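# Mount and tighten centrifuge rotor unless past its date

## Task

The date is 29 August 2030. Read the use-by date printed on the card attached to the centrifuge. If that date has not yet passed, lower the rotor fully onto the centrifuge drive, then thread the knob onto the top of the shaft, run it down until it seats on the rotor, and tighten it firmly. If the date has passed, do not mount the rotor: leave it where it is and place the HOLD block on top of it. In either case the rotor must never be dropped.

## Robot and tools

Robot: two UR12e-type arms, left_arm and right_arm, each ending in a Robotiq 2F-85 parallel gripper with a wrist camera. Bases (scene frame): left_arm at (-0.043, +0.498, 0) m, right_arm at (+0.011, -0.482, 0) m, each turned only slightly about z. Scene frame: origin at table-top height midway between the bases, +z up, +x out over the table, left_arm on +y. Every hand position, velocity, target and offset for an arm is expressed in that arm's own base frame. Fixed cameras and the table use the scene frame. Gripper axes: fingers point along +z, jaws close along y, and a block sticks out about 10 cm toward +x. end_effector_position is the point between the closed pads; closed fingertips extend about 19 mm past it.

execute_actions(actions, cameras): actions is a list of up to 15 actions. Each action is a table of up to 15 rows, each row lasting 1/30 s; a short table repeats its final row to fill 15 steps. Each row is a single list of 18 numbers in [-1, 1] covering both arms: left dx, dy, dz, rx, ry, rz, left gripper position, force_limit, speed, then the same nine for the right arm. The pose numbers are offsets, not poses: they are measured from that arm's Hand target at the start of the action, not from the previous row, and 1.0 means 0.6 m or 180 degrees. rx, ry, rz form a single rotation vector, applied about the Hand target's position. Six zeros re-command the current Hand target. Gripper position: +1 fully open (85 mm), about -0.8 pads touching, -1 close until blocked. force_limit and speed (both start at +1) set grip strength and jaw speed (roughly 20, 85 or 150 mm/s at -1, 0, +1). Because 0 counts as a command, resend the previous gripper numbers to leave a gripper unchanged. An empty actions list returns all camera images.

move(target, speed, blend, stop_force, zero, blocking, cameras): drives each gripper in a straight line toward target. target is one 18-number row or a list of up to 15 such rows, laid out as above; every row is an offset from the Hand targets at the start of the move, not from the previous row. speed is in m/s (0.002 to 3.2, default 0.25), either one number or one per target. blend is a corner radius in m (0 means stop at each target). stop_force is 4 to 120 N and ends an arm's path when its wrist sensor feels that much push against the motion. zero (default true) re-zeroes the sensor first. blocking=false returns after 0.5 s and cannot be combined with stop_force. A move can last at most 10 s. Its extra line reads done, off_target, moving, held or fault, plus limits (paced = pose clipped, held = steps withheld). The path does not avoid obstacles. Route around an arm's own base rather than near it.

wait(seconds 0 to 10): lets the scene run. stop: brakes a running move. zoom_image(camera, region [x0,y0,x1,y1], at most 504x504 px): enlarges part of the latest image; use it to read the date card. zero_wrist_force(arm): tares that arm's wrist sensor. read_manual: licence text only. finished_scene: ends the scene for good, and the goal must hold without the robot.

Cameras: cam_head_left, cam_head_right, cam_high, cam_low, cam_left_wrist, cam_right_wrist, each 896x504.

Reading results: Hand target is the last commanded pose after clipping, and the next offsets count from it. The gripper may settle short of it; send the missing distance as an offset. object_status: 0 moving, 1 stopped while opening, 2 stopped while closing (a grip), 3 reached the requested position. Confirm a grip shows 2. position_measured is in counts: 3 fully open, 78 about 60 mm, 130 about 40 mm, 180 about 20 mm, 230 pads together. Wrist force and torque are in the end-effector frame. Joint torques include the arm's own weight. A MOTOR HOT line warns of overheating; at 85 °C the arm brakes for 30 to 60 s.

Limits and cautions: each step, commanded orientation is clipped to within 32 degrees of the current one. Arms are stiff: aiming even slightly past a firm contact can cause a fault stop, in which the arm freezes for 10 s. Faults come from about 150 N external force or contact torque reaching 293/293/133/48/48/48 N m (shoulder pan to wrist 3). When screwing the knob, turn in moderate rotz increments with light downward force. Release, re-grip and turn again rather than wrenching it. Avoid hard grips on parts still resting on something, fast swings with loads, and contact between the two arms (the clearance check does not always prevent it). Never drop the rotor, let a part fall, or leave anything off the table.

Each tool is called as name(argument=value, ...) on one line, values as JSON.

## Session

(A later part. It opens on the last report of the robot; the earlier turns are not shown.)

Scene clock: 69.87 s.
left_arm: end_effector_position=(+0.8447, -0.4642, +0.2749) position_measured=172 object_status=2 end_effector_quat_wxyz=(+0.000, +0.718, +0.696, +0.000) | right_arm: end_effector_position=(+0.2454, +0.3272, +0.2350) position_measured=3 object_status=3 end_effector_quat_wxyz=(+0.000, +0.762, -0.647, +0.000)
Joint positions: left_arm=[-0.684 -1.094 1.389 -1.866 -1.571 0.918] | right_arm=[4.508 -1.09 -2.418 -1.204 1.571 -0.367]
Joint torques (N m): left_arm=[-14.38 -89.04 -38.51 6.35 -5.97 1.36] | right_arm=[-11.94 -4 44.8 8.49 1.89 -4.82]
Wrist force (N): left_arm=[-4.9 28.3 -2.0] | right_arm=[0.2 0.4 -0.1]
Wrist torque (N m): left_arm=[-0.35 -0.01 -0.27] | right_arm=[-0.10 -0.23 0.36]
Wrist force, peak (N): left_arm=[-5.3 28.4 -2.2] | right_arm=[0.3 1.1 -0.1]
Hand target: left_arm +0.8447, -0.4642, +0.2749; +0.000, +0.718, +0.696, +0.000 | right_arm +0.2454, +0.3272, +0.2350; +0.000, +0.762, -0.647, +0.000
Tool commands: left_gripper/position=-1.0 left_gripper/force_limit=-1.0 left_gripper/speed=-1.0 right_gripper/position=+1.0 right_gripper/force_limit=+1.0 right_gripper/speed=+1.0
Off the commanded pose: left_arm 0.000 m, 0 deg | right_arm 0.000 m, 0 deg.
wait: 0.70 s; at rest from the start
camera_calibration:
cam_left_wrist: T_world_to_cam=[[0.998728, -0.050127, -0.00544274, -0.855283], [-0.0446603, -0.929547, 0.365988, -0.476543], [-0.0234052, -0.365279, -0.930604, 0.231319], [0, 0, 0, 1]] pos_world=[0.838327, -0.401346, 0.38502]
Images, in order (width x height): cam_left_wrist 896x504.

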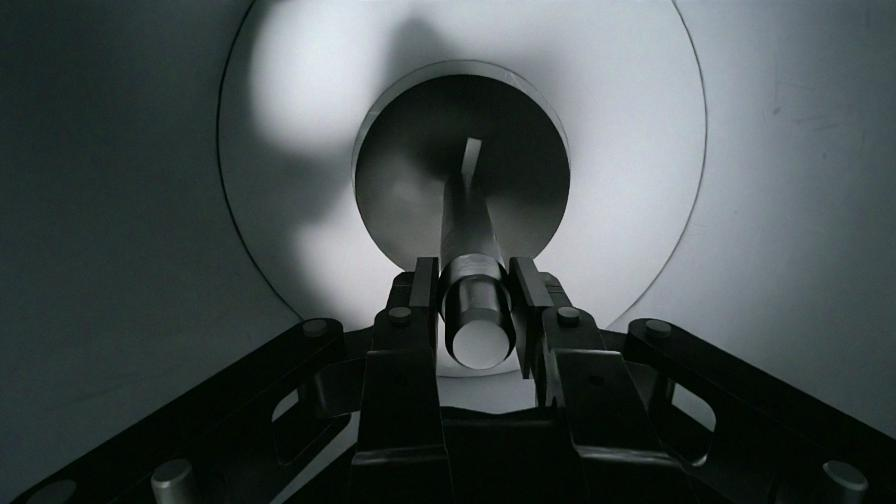

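move(target=[[0.0018, 0, 0, 0, 0, 0, -1, -1, -1, 0, 0, 0, 0, 0, 0, 1, 1, 1], [0.0018, 0, 0, 0, 0, 0, -0.97, -1, -1, 0, 0, 0, 0, 0, 0, 1, 1, 1]], speed=0.05, cameras=["cam_left_wrist"])

Scene clock: 72.00 s.
left_arm: end_effector_position=(+0.8457, -0.4643, +0.2749) position_measured=172 object_status=2 end_effector_quat_wxyz=(+0.000, +0.718, +0.696, +0.000) | right_arm: end_effector_position=(+0.2454, +0.3272, +0.2350) position_measured=3 object_status=3 end_effector_quat_wxyz=(+0.000, +0.762, -0.647, +0.000)
Joint positions: left_arm=[-0.683 -1.092 1.387 -1.866 -1.571 0.919] | right_arm=[4.508 -1.09 -2.418 -1.204 1.571 -0.367]
Joint torques (N m): left_arm=[29.46 -55.65 -59.76 -13.75 5.96 1.87] | right_arm=[-12.1 -3.32 45.26 8.54 2.08 -4.27]
Wrist force (N): left_arm=[6.3 -32.3 -17.8] | right_arm=[0.2 0.5 0.0]
Wrist torque (N m): left_arm=[0.73 0.09 -0.24] | right_arm=[-0.08 -0.24 0.36]
Wrist force, peak (N): left_arm=[6.3 -32.3 -17.8] | right_arm=[0.5 0.4 -0.7]
Hand target: left_arm +0.8457, -0.4642, +0.2749; +0.000, +0.718, +0.696, +0.000 | right_arm +0.2454, +0.3272, +0.2350; +0.000, +0.762, -0.647, +0.000
Off the commanded pose: left_arm 0.000 m, 0 deg | right_arm 0.000 m, 0 deg.
move: done
camera_calibration:
cam_left_wrist: T_world_to_cam=[[0.998726, -0.0501626, -0.00553604, -0.856357], [-0.0446592, -0.929546, 0.365992, -0.476495], [-0.0235051, -0.365279, -0.930601, 0.231429], [0, 0, 0, 1]] pos_world=[0.839426, -0.401346, 0.38502]
Images, in order (width x height): cam_left_wrist 896x504.

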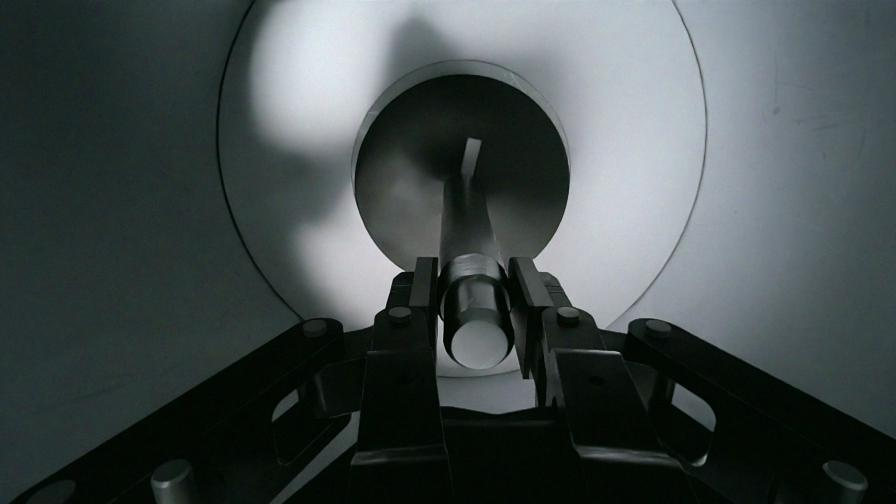

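move(target=[[-0.0009, 0, 0, 0, 0, 0, -0.97, -1, -1, 0, 0, 0, 0, 0, 0, 1, 1, 1], [-0.0009, 0, 0, 0, 0, 0.1111, -0.97, -1, -1, 0, 0, 0, 0, 0, 0, 1, 1, 1]], speed=0.15, cameras=["cam_left_wrist"])

Scene clock: 75.17 s.
left_arm: end_effector_position=(+0.8452, -0.4642, +0.2749) position_measured=172 object_status=2 end_effector_quat_wxyz=(+0.000, +0.587, +0.810, +0.000) | right_arm: end_effector_position=(+0.2454, +0.3272, +0.2350) position_measured=3 object_status=3 end_effector_quat_wxyz=(+0.000, +0.762, -0.647, +0.000)
Joint positions: left_arm=[-0.684 -1.093 1.388 -1.866 -1.571 0.57] | right_arm=[4.508 -1.09 -2.418 -1.204 1.571 -0.367]
Joint torques (N m): left_arm=[-12.22 -101.65 -36.86 -5.14 6.64 -2.64] | right_arm=[-12.37 -4.3 44.9 8.61 2.22 -4.67]
Wrist force (N): left_arm=[2.8 -16.2 -10.9] | right_arm=[0.0 0.5 0.0]
Wrist torque (N m): left_arm=[0.39 0.05 0.09] | right_arm=[-0.08 -0.20 0.35]
Wrist force, peak (N): left_arm=[6.1 -35.0 -19.3] | right_arm=[-0.6 0.7 0.1]
Hand target: left_arm +0.8452, -0.4642, +0.2749; +0.000, +0.587, +0.810, +0.000 | right_arm +0.2454, +0.3272, +0.2350; +0.000, +0.762, -0.647, +0.000
Off the commanded pose: left_arm 0.000 m, 0 deg | right_arm 0.000 m, 0 deg.
move: done
camera_calibration:
cam_left_wrist: T_world_to_cam=[[0.955689, 0.294325, -0.00552405, -0.659477], [0.275836, -0.888785, 0.366027, -0.728494], [0.102821, -0.351332, -0.930588, 0.131116], [0, 0, 0, 1]] pos_world=[0.817718, -0.407308, 0.38502]
Images, in order (width x height): cam_left_wrist 896x504.

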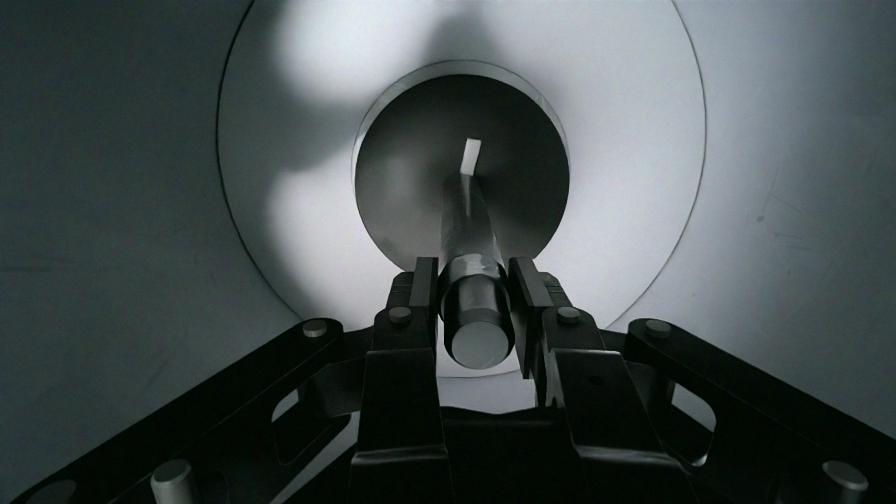

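zoom_image(camera="cam_left_wrist", region=[400, 100, 540, 220])

zoom_image(camera="cam_left_wrist", region=[400, 230, 560, 390])

Scaled by 3.600 from the camera's 896x504 image, which has a finer 1280x720 frame.

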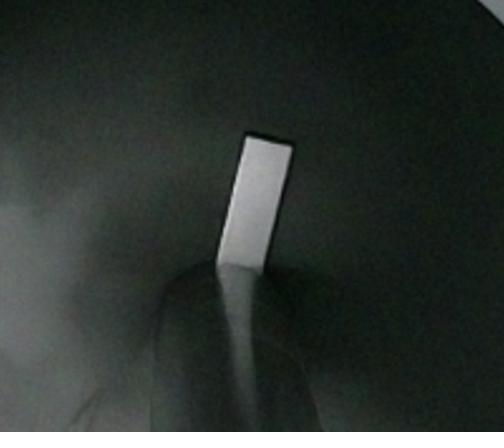

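Scaled by 3.150 from the camera's 896x504 image, which has a finer 1280x720 frame.

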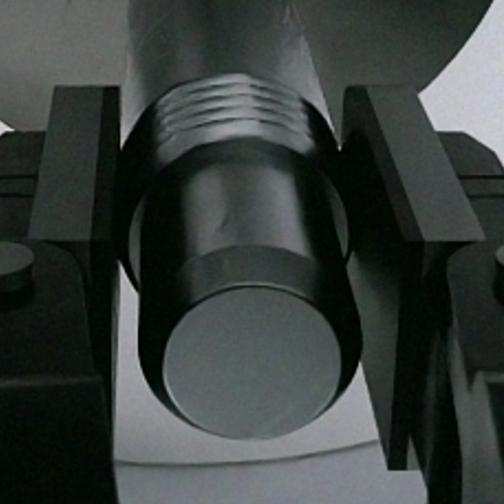

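move(target=[0, 0, 0, 0, 0, -0.4908, -0.97, -1, -1, 0, 0, 0, 0, 0, 0, 1, 1, 1], speed=0.3, cameras=["cam_left_wrist", "cam_high", "cam_right_wrist"])

Scene clock: 85.93 s.
left_arm: end_effector_position=(+0.8452, -0.4643, +0.2749) position_measured=172 object_status=2 end_effector_quat_wxyz=(+0.000, +0.985, +0.172, +0.000) | right_arm: end_effector_position=(+0.2454, +0.3272, +0.2350) position_measured=3 object_status=3 end_effector_quat_wxyz=(+0.000, +0.762, -0.647, +0.000)
Joint positions: left_arm=[-0.684 -1.093 1.388 -1.865 -1.571 2.112] | right_arm=[4.508 -1.09 -2.418 -1.204 1.571 -0.367]
Joint torques (N m): left_arm=[30.71 -81.44 -46.43 6.59 -1.07 1.91] | right_arm=[-11.77 -3.53 45.04 8.4 2.03 -4.19]
Wrist force (N): left_arm=[10.4 28.6 2.5] | right_arm=[0.0 0.7 -0.4]
Wrist torque (N m): left_arm=[-0.37 0.24 -0.34] | right_arm=[-0.05 -0.20 0.35]
Wrist force, peak (N): left_arm=[12.5 33.5 4.6] | right_arm=[0.2 0.9 0.1]
Hand target: left_arm +0.8452, -0.4642, +0.2749; +0.000, +0.985, +0.172, +0.000 | right_arm +0.2454, +0.3272, +0.2350; +0.000, +0.762, -0.647, +0.000
Off the commanded pose: left_arm 0.000 m, 0 deg | right_arm 0.000 m, 0 deg.
move: done
camera_calibration:
cam_left_wrist: T_world_to_cam=[[0.322049, -0.946707, -0.00545334, -0.700183], [-0.880402, -0.301601, 0.365963, 0.521329], [-0.348105, -0.113057, -0.930613, 0.622843], [0, 0, 0, 1]] pos_world=[0.901287, -0.435219, 0.38502]
cam_right_wrist: T_world_to_cam=[[-0.988888, -0.146183, 0.0270579, 0.286365], [-0.127819, 0.928968, 0.347393, -0.333827], [-0.0759187, 0.340074, -0.937329, 0.253769], [0, 0, 0, 1]] pos_world=[0.259779, 0.265676, 0.346086]
Images, in order (width x height): cam_high 896x504, cam_left_wrist 896x504, cam_right_wrist 896x504.

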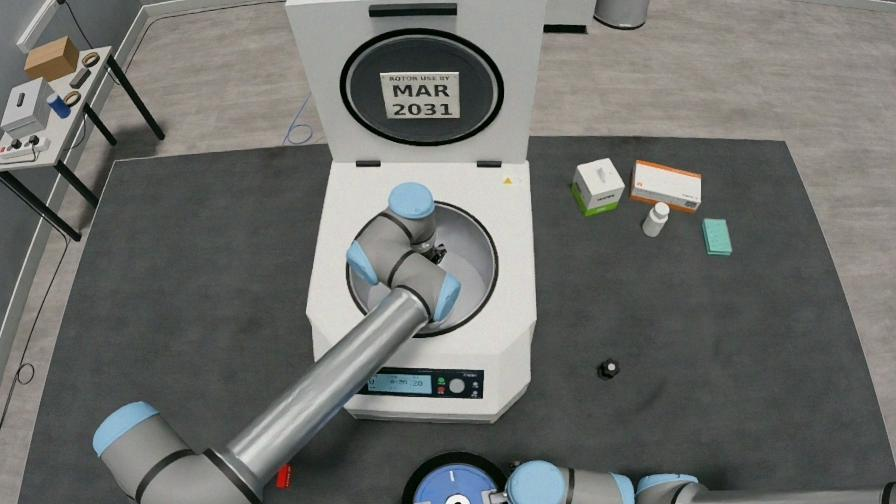

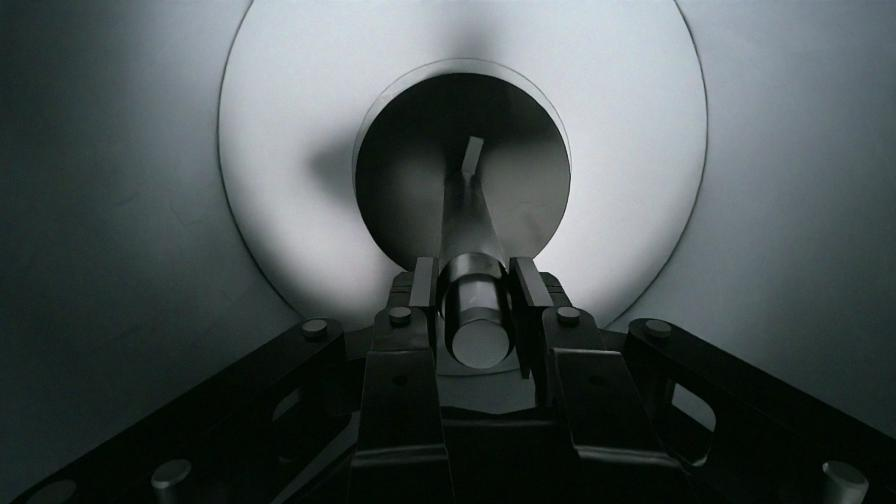

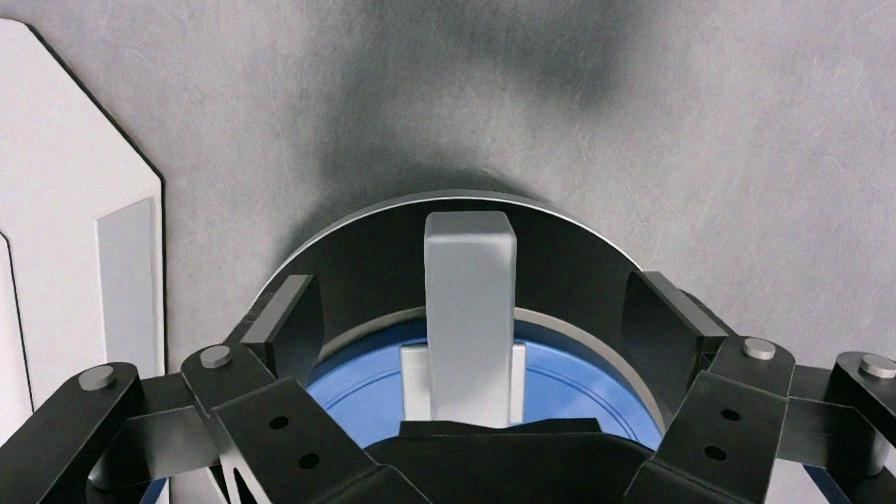

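zoom_image(camera="cam_left_wrist", region=[400, 100, 540, 220])

zoom_image(camera="cam_right_wrist", region=[290, 170, 650, 440])

Scaled by 3.600 from the camera's 896x504 image, which has a finer 1280x720 frame.

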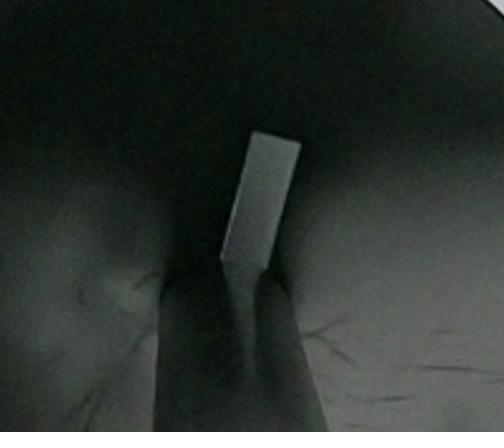

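Scaled by 1.400 from the camera's 896x504 image, which has a finer 1280x720 frame.

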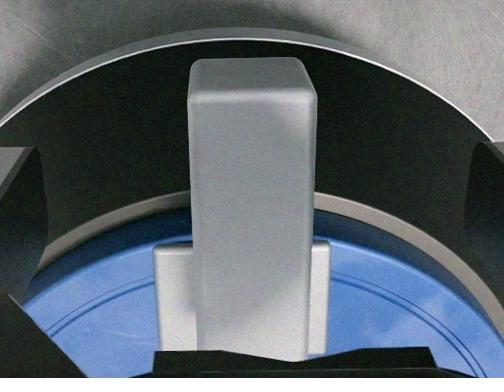

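move(target=[[0, 0, 0, 0, 0, 0, 1, 1, 0.5, 0, 0, 0, 0, 0, 0, 1, 1, 1], [0, 0, 0.2418, 0, 0, 0, 1, 1, 0.5, 0.0148, -0.082, 0, 0.0823, 0.0129, 0, 1, 1, 1], [-0.9743, -0.1023, 0.0418, 0, 0, 0.4274, 1, 1, 0.5, 0.0148, -0.082, 0, 0.0823, 0.0129, 0, 1, 1, 1]], speed=[0.3, 0.3, 0.6], blend=[0, 0.05, 0], cameras=["cam_left_wrist", "cam_right_wrist", "cam_head_left"])

Scene clock: 105.47 s.
left_arm: end_effector_position=(+0.2607, -0.5256, +0.3000) position_measured=3 object_status=3 end_effector_quat_wxyz=(+0.000, +0.664, +0.748, +0.000) | right_arm: end_effector_position=(+0.2542, +0.2780, +0.2350) position_measured=3 object_status=3 end_effector_quat_wxyz=(-0.085, +0.756, -0.642, -0.099)
Joint positions: left_arm=[-1.412 -1.725 2.087 -1.933 -1.571 0.041] | right_arm=[4.345 -0.924 -2.552 -1.01 1.701 -0.516]
Joint torques (N m): left_arm=[-23.48 -55.65 -37.38 -7.14 2.83 -2.11] | right_arm=[-10.76 8.99 45.56 8.98 3.24 -4.85]
Wrist force (N): left_arm=[0.9 -1.0 -0.7] | right_arm=[-0.3 1.1 0.0]
Wrist torque (N m): left_arm=[-0.07 0.04 0.03] | right_arm=[-0.04 -0.20 0.47]
Wrist force, peak (N): left_arm=[8.8 30.3 2.3] | right_arm=[-1.9 0.7 0.4]
Hand target: left_arm +0.2606, -0.5256, +0.3000; +0.000, +0.664, +0.748, +0.000 | right_arm +0.2542, +0.2780, +0.2350; -0.085, +0.756, -0.642, -0.099
Off the commanded pose: left_arm 0.000 m, 0 deg | right_arm 0.000 m, 0 deg.
move: done
camera_calibration:
cam_left_wrist: T_world_to_cam=[[0.995024, 0.0994852, -0.00552373, -0.195337], [0.0945963, -0.925806, 0.365972, -0.603189], [0.0312949, -0.364673, -0.930609, 0.20465], [0, 0, 0, 1]] pos_world=[0.24502, -0.464372, 0.41012]
cam_right_wrist: T_world_to_cam=[[-0.987762, -0.153353, 0.0284413, 0.289322], [-0.108901, 0.808658, 0.578111, -0.312585], [-0.111654, 0.567939, -0.815462, 0.188269], [0, 0, 0, 1]] pos_world=[0.272762, 0.190218, 0.326006]
Images, in order (width x height): cam_head_left 896x504, cam_left_wrist 896x504, cam_right_wrist 896x504.

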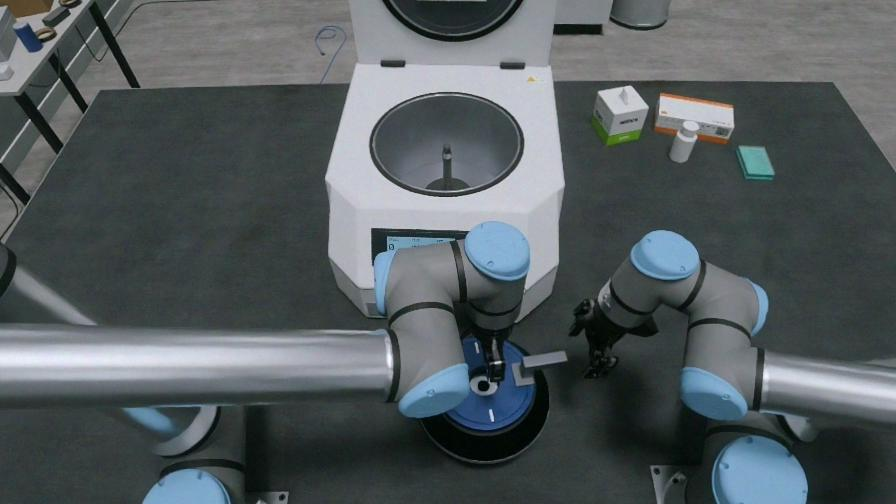

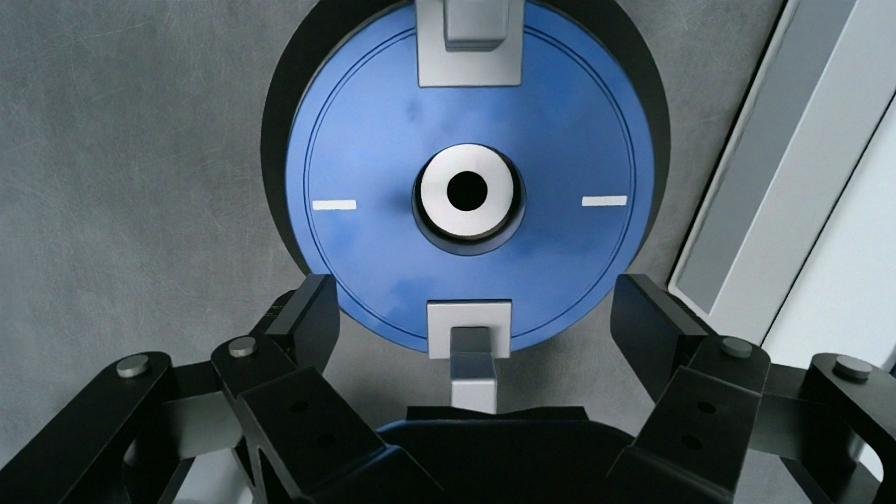

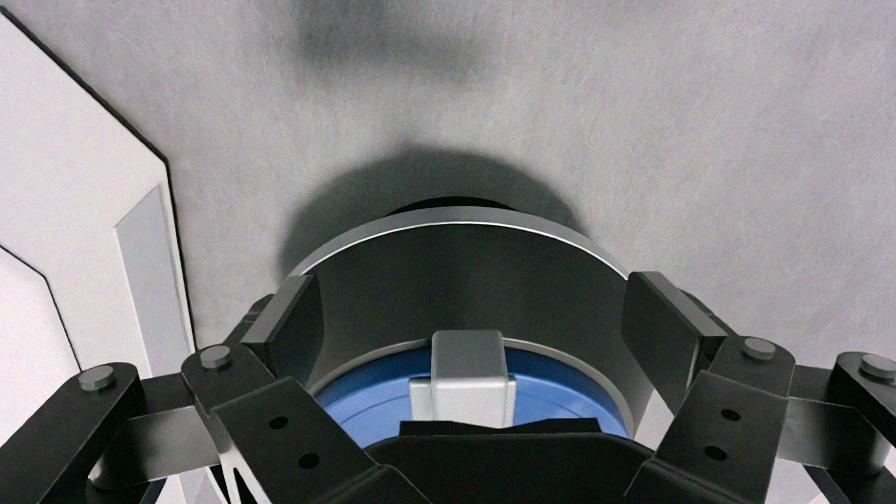

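zoom_image(camera="cam_left_wrist", region=[280, 0, 660, 214])

zoom_image(camera="cam_left_wrist", region=[410, 130, 530, 260])

zoom_image(camera="cam_right_wrist", region=[270, 180, 650, 440])

Scaled by 1.326 from the camera's 896x504 image, which has a finer 1280x720 frame.

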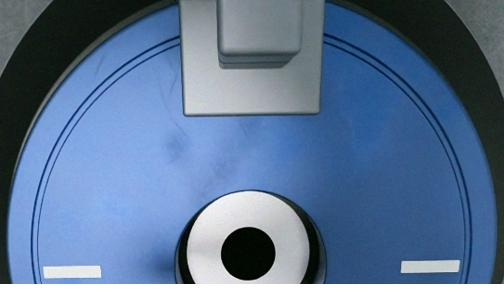

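Scaled by 3.877 from the camera's 896x504 image, which has a finer 1280x720 frame.

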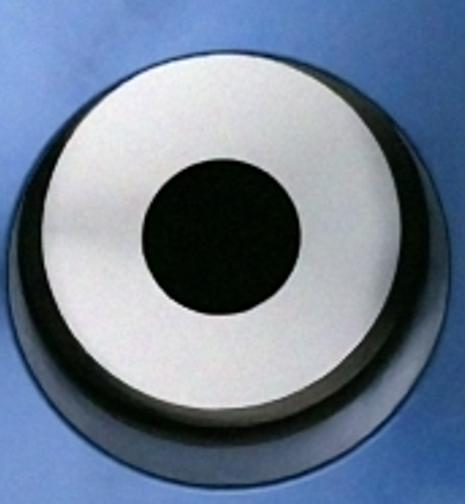

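Scaled by 1.326 from the camera's 896x504 image, which has a finer 1280x720 frame.

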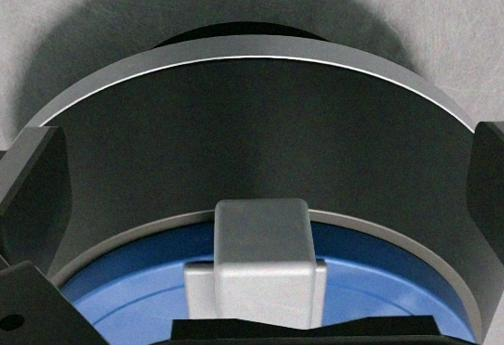

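move(target=[[-0.0235, 0.237, -0.0417, -0.0828, -0.0098, 0, 1, 1, 0.5, -0.0128, 0.0823, -0.0333, 0, 0, 0, 1, 1, 1], [-0.0235, 0.237, -0.1417, -0.0828, -0.0098, 0, 1, 1, 0.5, -0.0128, 0.0823, -0.0333, 0, 0, 0, 1, 1, 1]], speed=[0.3, 0.2], blend=[0.02, 0], cameras=["cam_left_wrist", "cam_right_wrist", "cam_head_left"])

Scene clock: 111.83 s.
left_arm: end_effector_position=(+0.2465, -0.3834, +0.2150) position_measured=3 object_status=3 end_effector_quat_wxyz=(+0.098, +0.658, +0.741, -0.087) | right_arm: end_effector_position=(+0.2466, +0.3274, +0.2150) position_measured=3 object_status=3 end_effector_quat_wxyz=(-0.085, +0.756, -0.642, -0.099)
Joint positions: left_arm=[-1.379 -2.023 2.522 -2.332 -1.59 0.072] | right_arm=[4.422 -1.032 -2.554 -0.891 1.683 -0.441]
Joint torques (N m): left_arm=[19.68 10.34 -35.71 -7.58 -3.35 1.9] | right_arm=[12.24 -10.27 57.92 8.82 -3.97 3.04]
Wrist force (N): left_arm=[0.9 -1.1 -0.6] | right_arm=[-0.7 0.8 0.0]
Wrist torque (N m): left_arm=[-0.10 0.09 -0.42] | right_arm=[-0.10 -0.14 0.27]
Wrist force, peak (N): left_arm=[4.0 -0.9 -2.6] | right_arm=[-1.2 1.0 0.7]
Hand target: left_arm +0.2465, -0.3834, +0.2149; +0.098, +0.658, +0.741, -0.087 | right_arm +0.2466, +0.3274, +0.2150; -0.085, +0.756, -0.642, -0.099
Off the commanded pose: left_arm 0.000 m, 0 deg | right_arm 0.000 m, 0 deg.
move: done
camera_calibration:
cam_left_wrist: T_world_to_cam=[[0.995113, 0.098737, -0.000562974, -0.197288], [0.0797293, -0.800156, 0.59447, -0.436365], [0.0582457, -0.591609, -0.804118, 0.0570852], [0, 0, 0, 1]] pos_world=[0.22779, -0.295909, 0.305198]
cam_right_wrist: T_world_to_cam=[[-0.987762, -0.153353, 0.0284413, 0.289846], [-0.108901, 0.808658, 0.578111, -0.341728], [-0.111654, 0.567939, -0.815462, 0.1431], [0, 0, 0, 1]] pos_world=[0.265062, 0.239518, 0.306006]
Images, in order (width x height): cam_head_left 896x504, cam_left_wrist 896x504, cam_right_wrist 896x504.

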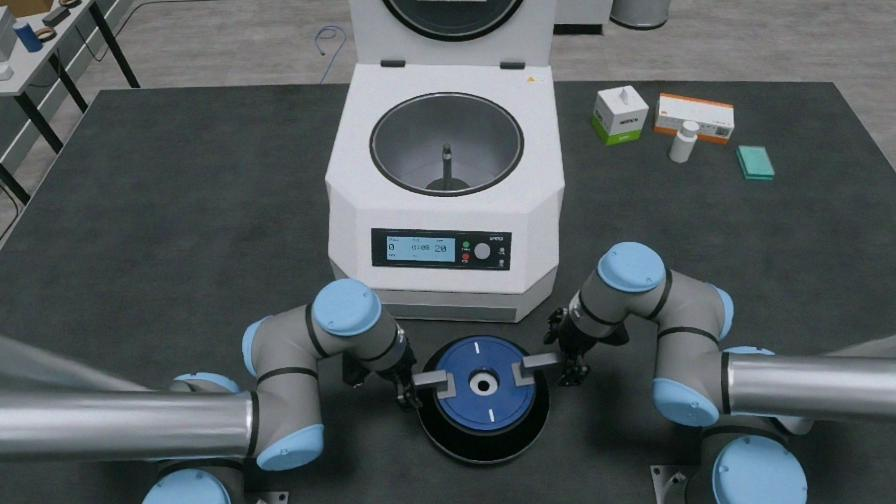

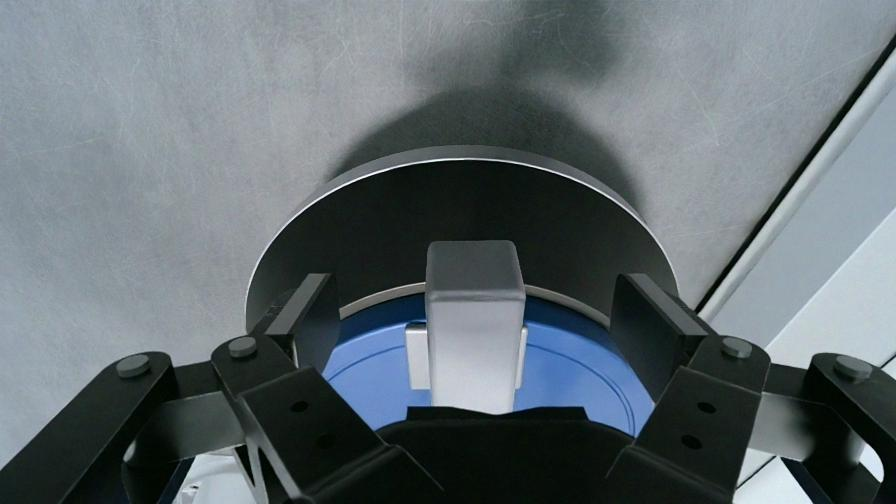

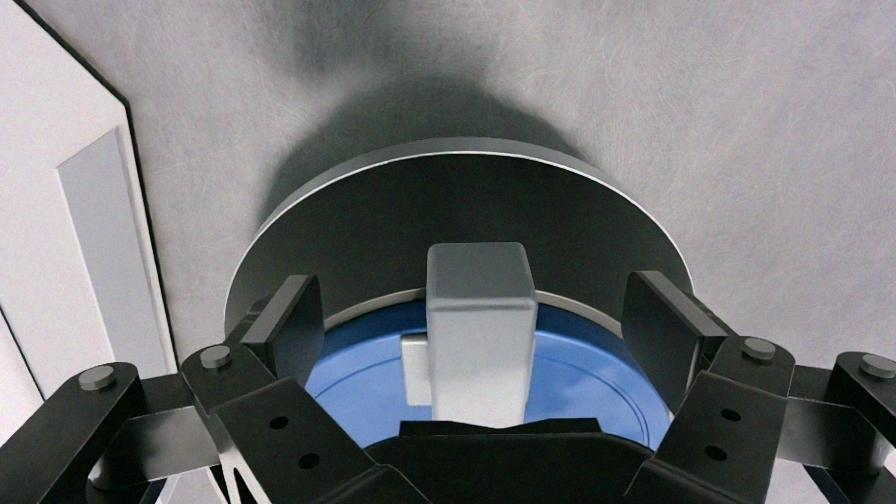

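zoom_image(camera="cam_left_wrist", region=[290, 210, 660, 420])

zoom_image(camera="cam_right_wrist", region=[280, 210, 670, 430])

zoom_image(camera="cam_head_left", region=[370, 300, 600, 480])

Scaled by 1.362 from the camera's 896x504 image, which has a finer 1280x720 frame.

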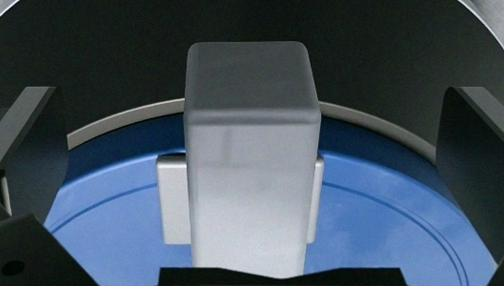

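Scaled by 1.292 from the camera's 896x504 image, which has a finer 1280x720 frame.

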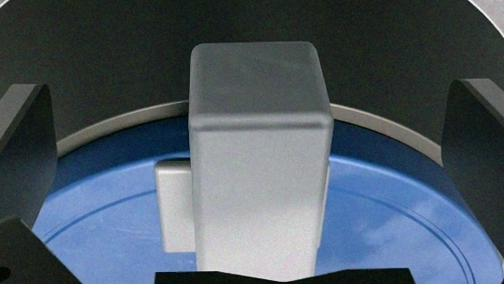

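Scaled by 2.191 from the camera's 896x504 image, which has a finer 1280x720 frame.

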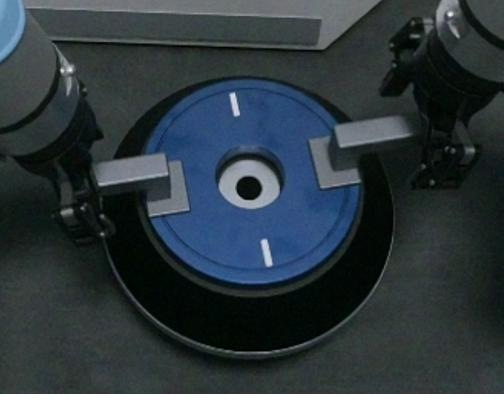

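move(target=[[-0.0025, -0.0003, 0, 0, 0, 0, 1, 1, 0.5, 0, 0, 0, 0, 0, 0, 1, 1, 1], [-0.0025, -0.0003, 0, 0, 0, 0, -0.08, 0.3, 1, 0, 0, 0, 0, 0, 0, -0.08, 0.3, 1], [-0.0025, -0.0003, 0, 0, 0, 0, -1, 0.3, -1, 0, 0, 0, 0, 0, 0, -1, 0.3, -1]], speed=0.1, cameras=["cam_left_wrist", "cam_right_wrist"])

Scene clock: 119.40 s.
left_arm: end_effector_position=(+0.2450, -0.3836, +0.2150) position_measured=172 object_status=0 end_effector_quat_wxyz=(+0.098, +0.658, +0.741, -0.087) | right_arm: end_effector_position=(+0.2466, +0.3274, +0.2150) position_measured=172 object_status=0 end_effector_quat_wxyz=(-0.085, +0.756, -0.642, -0.099)
Joint positions: left_arm=[-1.383 -2.025 2.523 -2.331 -1.589 0.067] | right_arm=[4.422 -1.032 -2.553 -0.891 1.683 -0.441]
Joint torques (N m): left_arm=[-14.37 -12.36 -36.34 -2.8 2.58 -1.52] | right_arm=[10.85 -7.35 54.27 8.71 -4.03 3.11]
Wrist force (N): left_arm=[14.3 -11.1 -27.8] | right_arm=[21.1 16.6 -34.3]
Wrist torque (N m): left_arm=[-0.23 -0.04 -0.86] | right_arm=[-0.26 -0.28 -0.35]
Wrist force, peak (N): left_arm=[14.6 -11.2 -27.6] | right_arm=[21.0 16.3 -34.5]
Hand target: left_arm +0.2450, -0.3836, +0.2149; +0.098, +0.658, +0.741, -0.087 | right_arm +0.2466, +0.3274, +0.2150; -0.085, +0.756, -0.642, -0.099
Off the commanded pose: left_arm 0.000 m, 0 deg | right_arm 0.000 m, 0 deg.
move: done
camera_calibration:
cam_left_wrist: T_world_to_cam=[[0.995113, 0.098737, -0.000562132, -0.195776], [0.0797253, -0.800121, 0.594517, -0.43635], [0.058251, -0.591656, -0.804083, 0.056948], [0, 0, 0, 1]] pos_world=[0.22629, -0.296109, 0.305098]
cam_right_wrist: T_world_to_cam=[[-0.987762, -0.153353, 0.0284413, 0.289846], [-0.108901, 0.808658, 0.578111, -0.341728], [-0.111654, 0.567939, -0.815462, 0.1431], [0, 0, 0, 1]] pos_world=[0.265062, 0.239518, 0.306006]
Images, in order (width x height): cam_left_wrist 896x504, cam_right_wrist 896x504.

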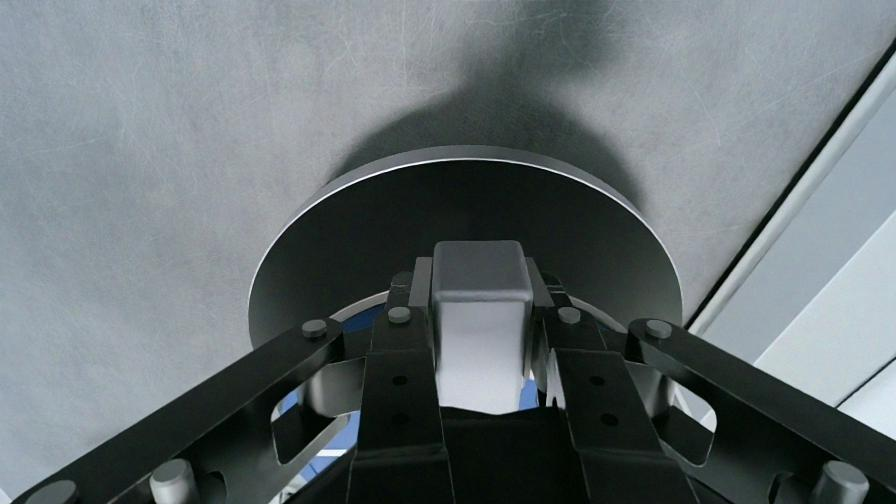

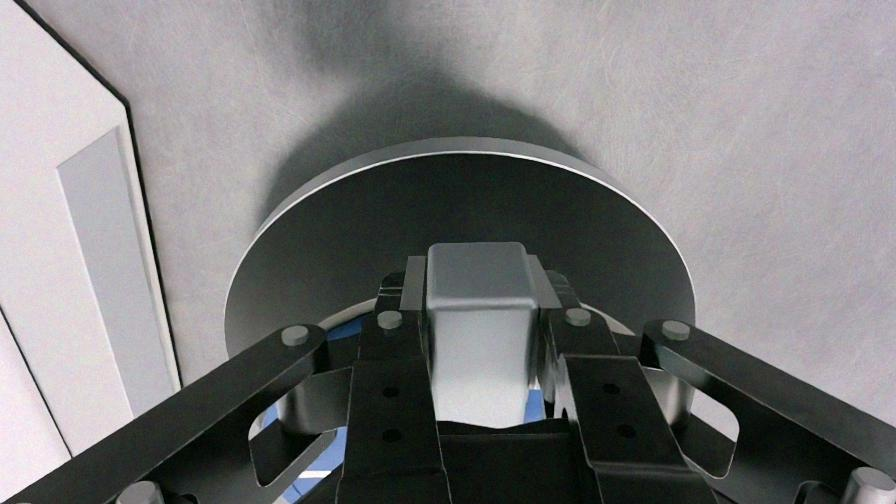

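move(target=[-0.0001, 0.0005, 0.0167, 0, 0, 0, -1, 0.3, -1, 0.0001, -0.0007, 0.0167, 0, 0, 0, -1, 0.3, -1], speed=0.03, cameras=["cam_head_left", "cam_left_wrist"])

Scene clock: 121.27 s.
left_arm: end_effector_position=(+0.2450, -0.3833, +0.2249) position_measured=172 object_status=2 end_effector_quat_wxyz=(+0.098, +0.658, +0.741, -0.087) | right_arm: end_effector_position=(+0.2466, +0.3270, +0.2250) position_measured=172 object_status=2 end_effector_quat_wxyz=(-0.085, +0.756, -0.642, -0.099)
Joint positions: left_arm=[-1.383 -2.038 2.51 -2.304 -1.589 0.067] | right_arm=[4.421 -1.019 -2.539 -0.918 1.683 -0.441]
Joint torques (N m): left_arm=[8.46 -45.49 -56.94 3.36 -1.58 1.38] | right_arm=[-30.7 31.26 63 -2.11 -2.52 -4.4]
Wrist force (N): left_arm=[-38.5 2.6 48.8] | right_arm=[-39.9 4.3 49.6]
Wrist torque (N m): left_arm=[-0.14 0.54 -0.66] | right_arm=[-0.05 0.10 -0.01]
Wrist force, peak (N): left_arm=[-38.5 2.6 48.8] | right_arm=[-39.9 4.3 49.6]
Hand target: left_arm +0.2450, -0.3833, +0.2250; +0.098, +0.658, +0.741, -0.087 | right_arm +0.2466, +0.3269, +0.2250; -0.085, +0.756, -0.642, -0.099
Off the commanded pose: left_arm 0.000 m, 0 deg | right_arm 0.000 m, 0 deg.
move: done
camera_calibration:
cam_left_wrist: T_world_to_cam=[[0.995113, 0.0987368, -0.00056199, -0.195701], [0.0797251, -0.800121, 0.594517, -0.442047], [0.058251, -0.591656, -0.804083, 0.0651721], [0, 0, 0, 1]] pos_world=[0.22619, -0.295809, 0.315098]
Images, in order (width x height): cam_head_left 896x504, cam_left_wrist 896x504.

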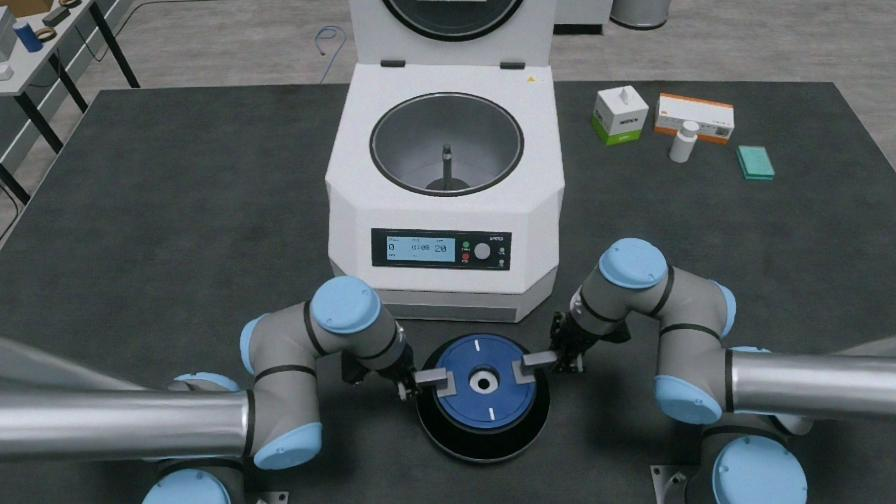

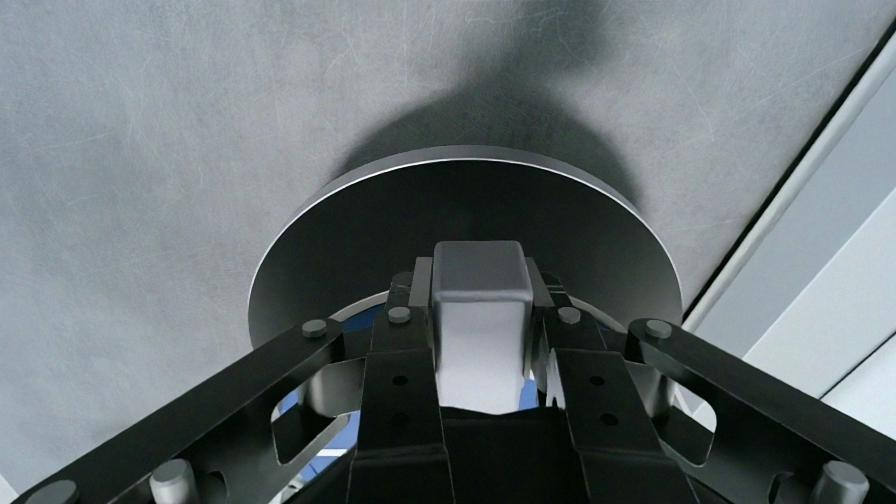

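execute_actions(actions=[], cameras=["cam_head_left", "cam_low"])

Scene clock: 127.57 s.
left_arm: end_effector_position=(+0.2450, -0.3833, +0.2250) position_measured=172 object_status=2 end_effector_quat_wxyz=(+0.098, +0.658, +0.741, -0.087) | right_arm: end_effector_position=(+0.2466, +0.3269, +0.2250) position_measured=172 object_status=2 end_effector_quat_wxyz=(-0.085, +0.756, -0.642, -0.099)
Joint positions: left_arm=[-1.383 -2.038 2.51 -2.304 -1.589 0.067] | right_arm=[4.421 -1.019 -2.539 -0.918 1.683 -0.441]
Joint velocities: within noise
Joint torques (N m): left_arm=[9.74 -45.14 -50.9 3.03 -1.72 -1.53] | right_arm=[-29.37 30.04 58.9 -1.65 -8.36 -4.07]
Motor temperatures (°C): left_arm=[33 47 36 32 48 51] | right_arm=[38 40 31 41 41 42]
Wrist force (N): left_arm=[-40.5 2.4 49.8] | right_arm=[-41.5 4.1 50.3]
Wrist torque (N m): left_arm=[-0.18 0.57 -0.67] | right_arm=[-0.09 0.05 -0.04]
Wrist force, peak (N): left_arm=[-40.7 2.7 49.9] | right_arm=[-41.9 4.3 50.3]
Hand target: left_arm +0.2450, -0.3833, +0.2250; +0.098, +0.658, +0.741, -0.087 | right_arm +0.2466, +0.3269, +0.2250; -0.085, +0.756, -0.642, -0.099
Tool commands: left_gripper/position=-1.0 left_gripper/force_limit=+0.3 left_gripper/speed=-1.0 right_gripper/position=-1.0 right_gripper/force_limit=+0.3 right_gripper/speed=-1.0
Off the commanded pose: left_arm 0.000 m, 0 deg | right_arm 0.000 m, 0 deg.
Images, in order (width x height): cam_head_left 896x504, cam_low 896x504.

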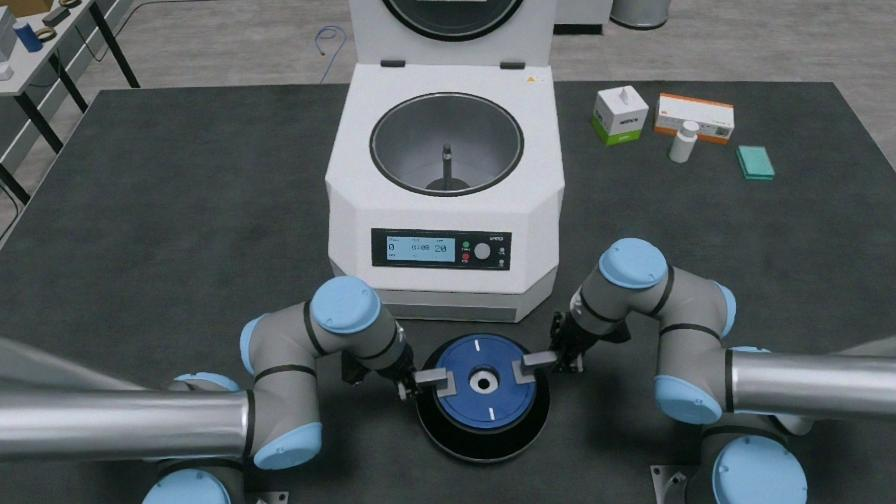

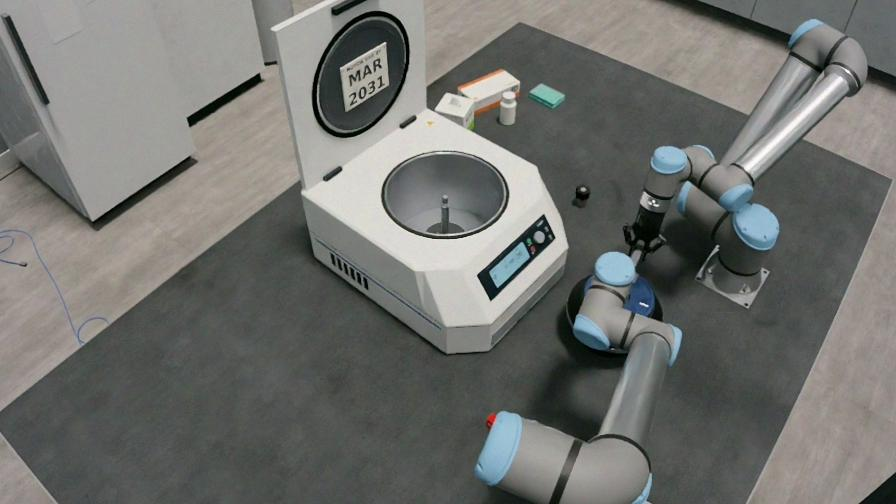

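zoom_image(camera="cam_low", region=[440, 360, 700, 504])

zoom_image(camera="cam_low", region=[300, 0, 440, 130])

zoom_image(camera="cam_head_left", region=[320, 300, 620, 480])

Scaled by 1.938 from the camera's 896x504 image, which has a finer 1280x720 frame.

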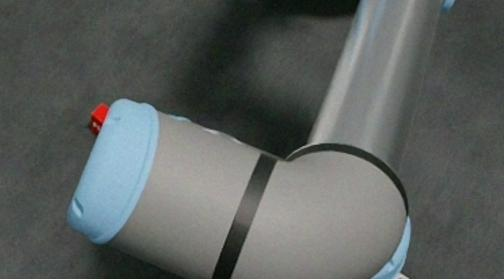

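Scaled by 3.600 from the camera's 896x504 image, which has a finer 1280x720 frame.

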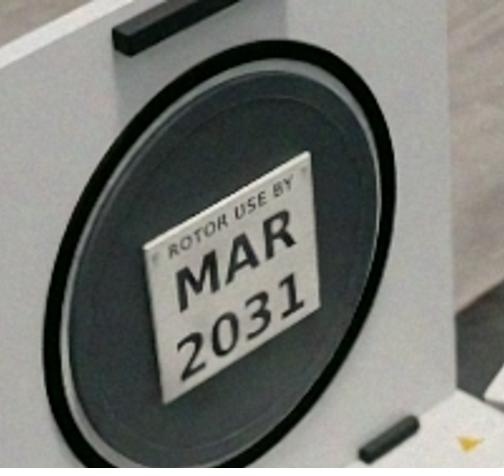

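Scaled by 1.680 from the camera's 896x504 image, which has a finer 1280x720 frame.

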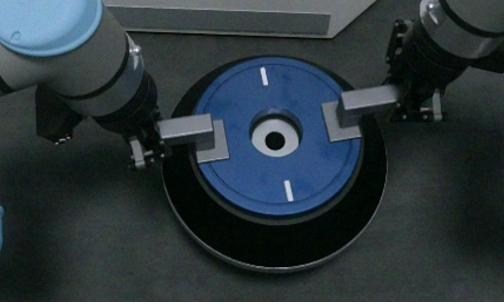

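move(target=[0.0000587, -0.000497, 0, 0, 0, 0, -1, 0.3, -1, -0.0000775, 0.000494, 0, 0, 0, 0, -1, 0.3, -1], speed=0.01, cameras=[])

Scene clock: 130.13 s.
left_arm: end_effector_position=(+0.2450, -0.3835, +0.2249) position_measured=172 object_status=2 end_effector_quat_wxyz=(+0.098, +0.658, +0.741, -0.087) | right_arm: end_effector_position=(+0.2466, +0.3272, +0.2250) position_measured=172 object_status=2 end_effector_quat_wxyz=(-0.085, +0.756, -0.642, -0.099)
Joint positions: left_arm=[-1.383 -2.038 2.509 -2.304 -1.589 0.067] | right_arm=[4.421 -1.019 -2.539 -0.918 1.683 -0.441]
Joint torques (N m): left_arm=[-6.56 -7.96 -62.82 -6 -0.91 -1.86] | right_arm=[0.22 7.06 68.59 6.07 -8.09 3.91]
Wrist force (N): left_arm=[-25.8 2.7 45.6] | right_arm=[-27.4 4.4 46.5]
Wrist torque (N m): left_arm=[-0.16 0.37 -0.70] | right_arm=[-0.07 -0.01 -0.12]
Wrist force, peak (N): left_arm=[-40.7 2.8 49.9] | right_arm=[-41.8 4.1 50.7]
Hand target: left_arm +0.2450, -0.3836, +0.2250; +0.098, +0.658, +0.741, -0.087 | right_arm +0.2466, +0.3272, +0.2250; -0.085, +0.756, -0.642, -0.099
Off the commanded pose: left_arm 0.000 m, 0 deg | right_arm 0.000 m, 0 deg.
move: done
No camera images: "cameras" was empty.

move(target=[0.000117, -0.000993, 0, 0, 0, 0, -1, 0.3, -1, -0.000155, 0.000988, 0, 0, 0, 0, -1, 0.3, -1], speed=0.01, cameras=[])

Scene clock: 131.23 s.
left_arm: end_effector_position=(+0.2451, -0.3841, +0.2249) position_measured=172 object_status=2 end_effector_quat_wxyz=(+0.098, +0.658, +0.741, -0.087) | right_arm: end_effector_position=(+0.2465, +0.3277, +0.2249) position_measured=172 object_status=2 end_effector_quat_wxyz=(-0.085, +0.756, -0.642, -0.099)
Joint positions: left_arm=[-1.383 -2.036 2.509 -2.305 -1.589 0.067] | right_arm=[4.422 -1.02 -2.539 -0.917 1.683 -0.44]
Joint torques (N m): left_arm=[-24.48 -5.86 -83.19 -16.42 1.31 -1.85] | right_arm=[12.97 4.12 88.88 14.66 -2.94 3.81]
Wrist force (N): left_arm=[15.3 2.6 35.8] | right_arm=[13.3 4.2 35.5]
Wrist torque (N m): left_arm=[-0.20 -0.06 -0.73] | right_arm=[-0.24 -0.46 -0.24]
Wrist force, peak (N): left_arm=[-25.0 2.8 45.8] | right_arm=[-26.4 4.2 46.1]
Hand target: left_arm +0.2451, -0.3842, +0.2250; +0.098, +0.658, +0.741, -0.087 | right_arm +0.2465, +0.3278, +0.2250; -0.085, +0.756, -0.642, -0.099
Off the commanded pose: left_arm 0.000 m, 0 deg | right_arm 0.000 m, 0 deg.
move: done
No camera images: "cameras" was empty.

execute_actions(actions=[[[0, 0, 0, 0, 0, 0, -0.98, 1, -1, 0, 0, 0, 0, 0, 0, -0.98, 1, -1]]], cameras=[])

Scene clock: 132.23 s.
left_arm: end_effector_position=(+0.2451, -0.3842, +0.2250) position_measured=172 object_status=2 end_effector_quat_wxyz=(+0.098, +0.658, +0.741, -0.087) | right_arm: end_effector_position=(+0.2465, +0.3278, +0.2250) position_measured=172 object_status=2 end_effector_quat_wxyz=(-0.085, +0.756, -0.642, -0.099)
Joint positions: left_arm=[-1.383 -2.036 2.509 -2.305 -1.589 0.067] | right_arm=[4.422 -1.02 -2.539 -0.917 1.683 -0.44]
Joint torques (N m): left_arm=[-26.92 -4.45 -87.36 -17.24 0.86 -1.86] | right_arm=[14.87 1.76 92.92 15.94 3.32 3.63]
Wrist force (N): left_arm=[22.8 2.9 34.0] | right_arm=[20.6 4.5 32.8]
Wrist torque (N m): left_arm=[-0.17 -0.16 -0.78] | right_arm=[-0.14 -0.56 -0.26]
Wrist force, peak (N): left_arm=[22.8 2.9 34.0] | right_arm=[20.3 4.8 33.4]
Hand target: left_arm +0.2451, -0.3842, +0.2250; +0.098, +0.658, +0.741, -0.087 | right_arm +0.2465, +0.3278, +0.2250; -0.085, +0.756, -0.642, -0.099
Off the commanded pose: left_arm 0.000 m, 0 deg | right_arm 0.000 m, 0 deg.
Step readings (end_effector_position of left_arm | right_arm):
0: (+0.2451, -0.3842, +0.2249) | (+0.2465, +0.3278, +0.2250)
1: (+0.2451, -0.3842, +0.2249) | (+0.2465, +0.3278, +0.2250)
2: (+0.2451, -0.3842, +0.2249) | (+0.2465, +0.3278, +0.2250)
4: (+0.2451, -0.3842, +0.2249) | (+0.2465, +0.3278, +0.2250)
8: (+0.2451, -0.3842, +0.2249) | (+0.2465, +0.3278, +0.2250)
15: (+0.2451, -0.3842, +0.2250) | (+0.2465, +0.3278, +0.2250)
No camera images: "cameras" was empty.


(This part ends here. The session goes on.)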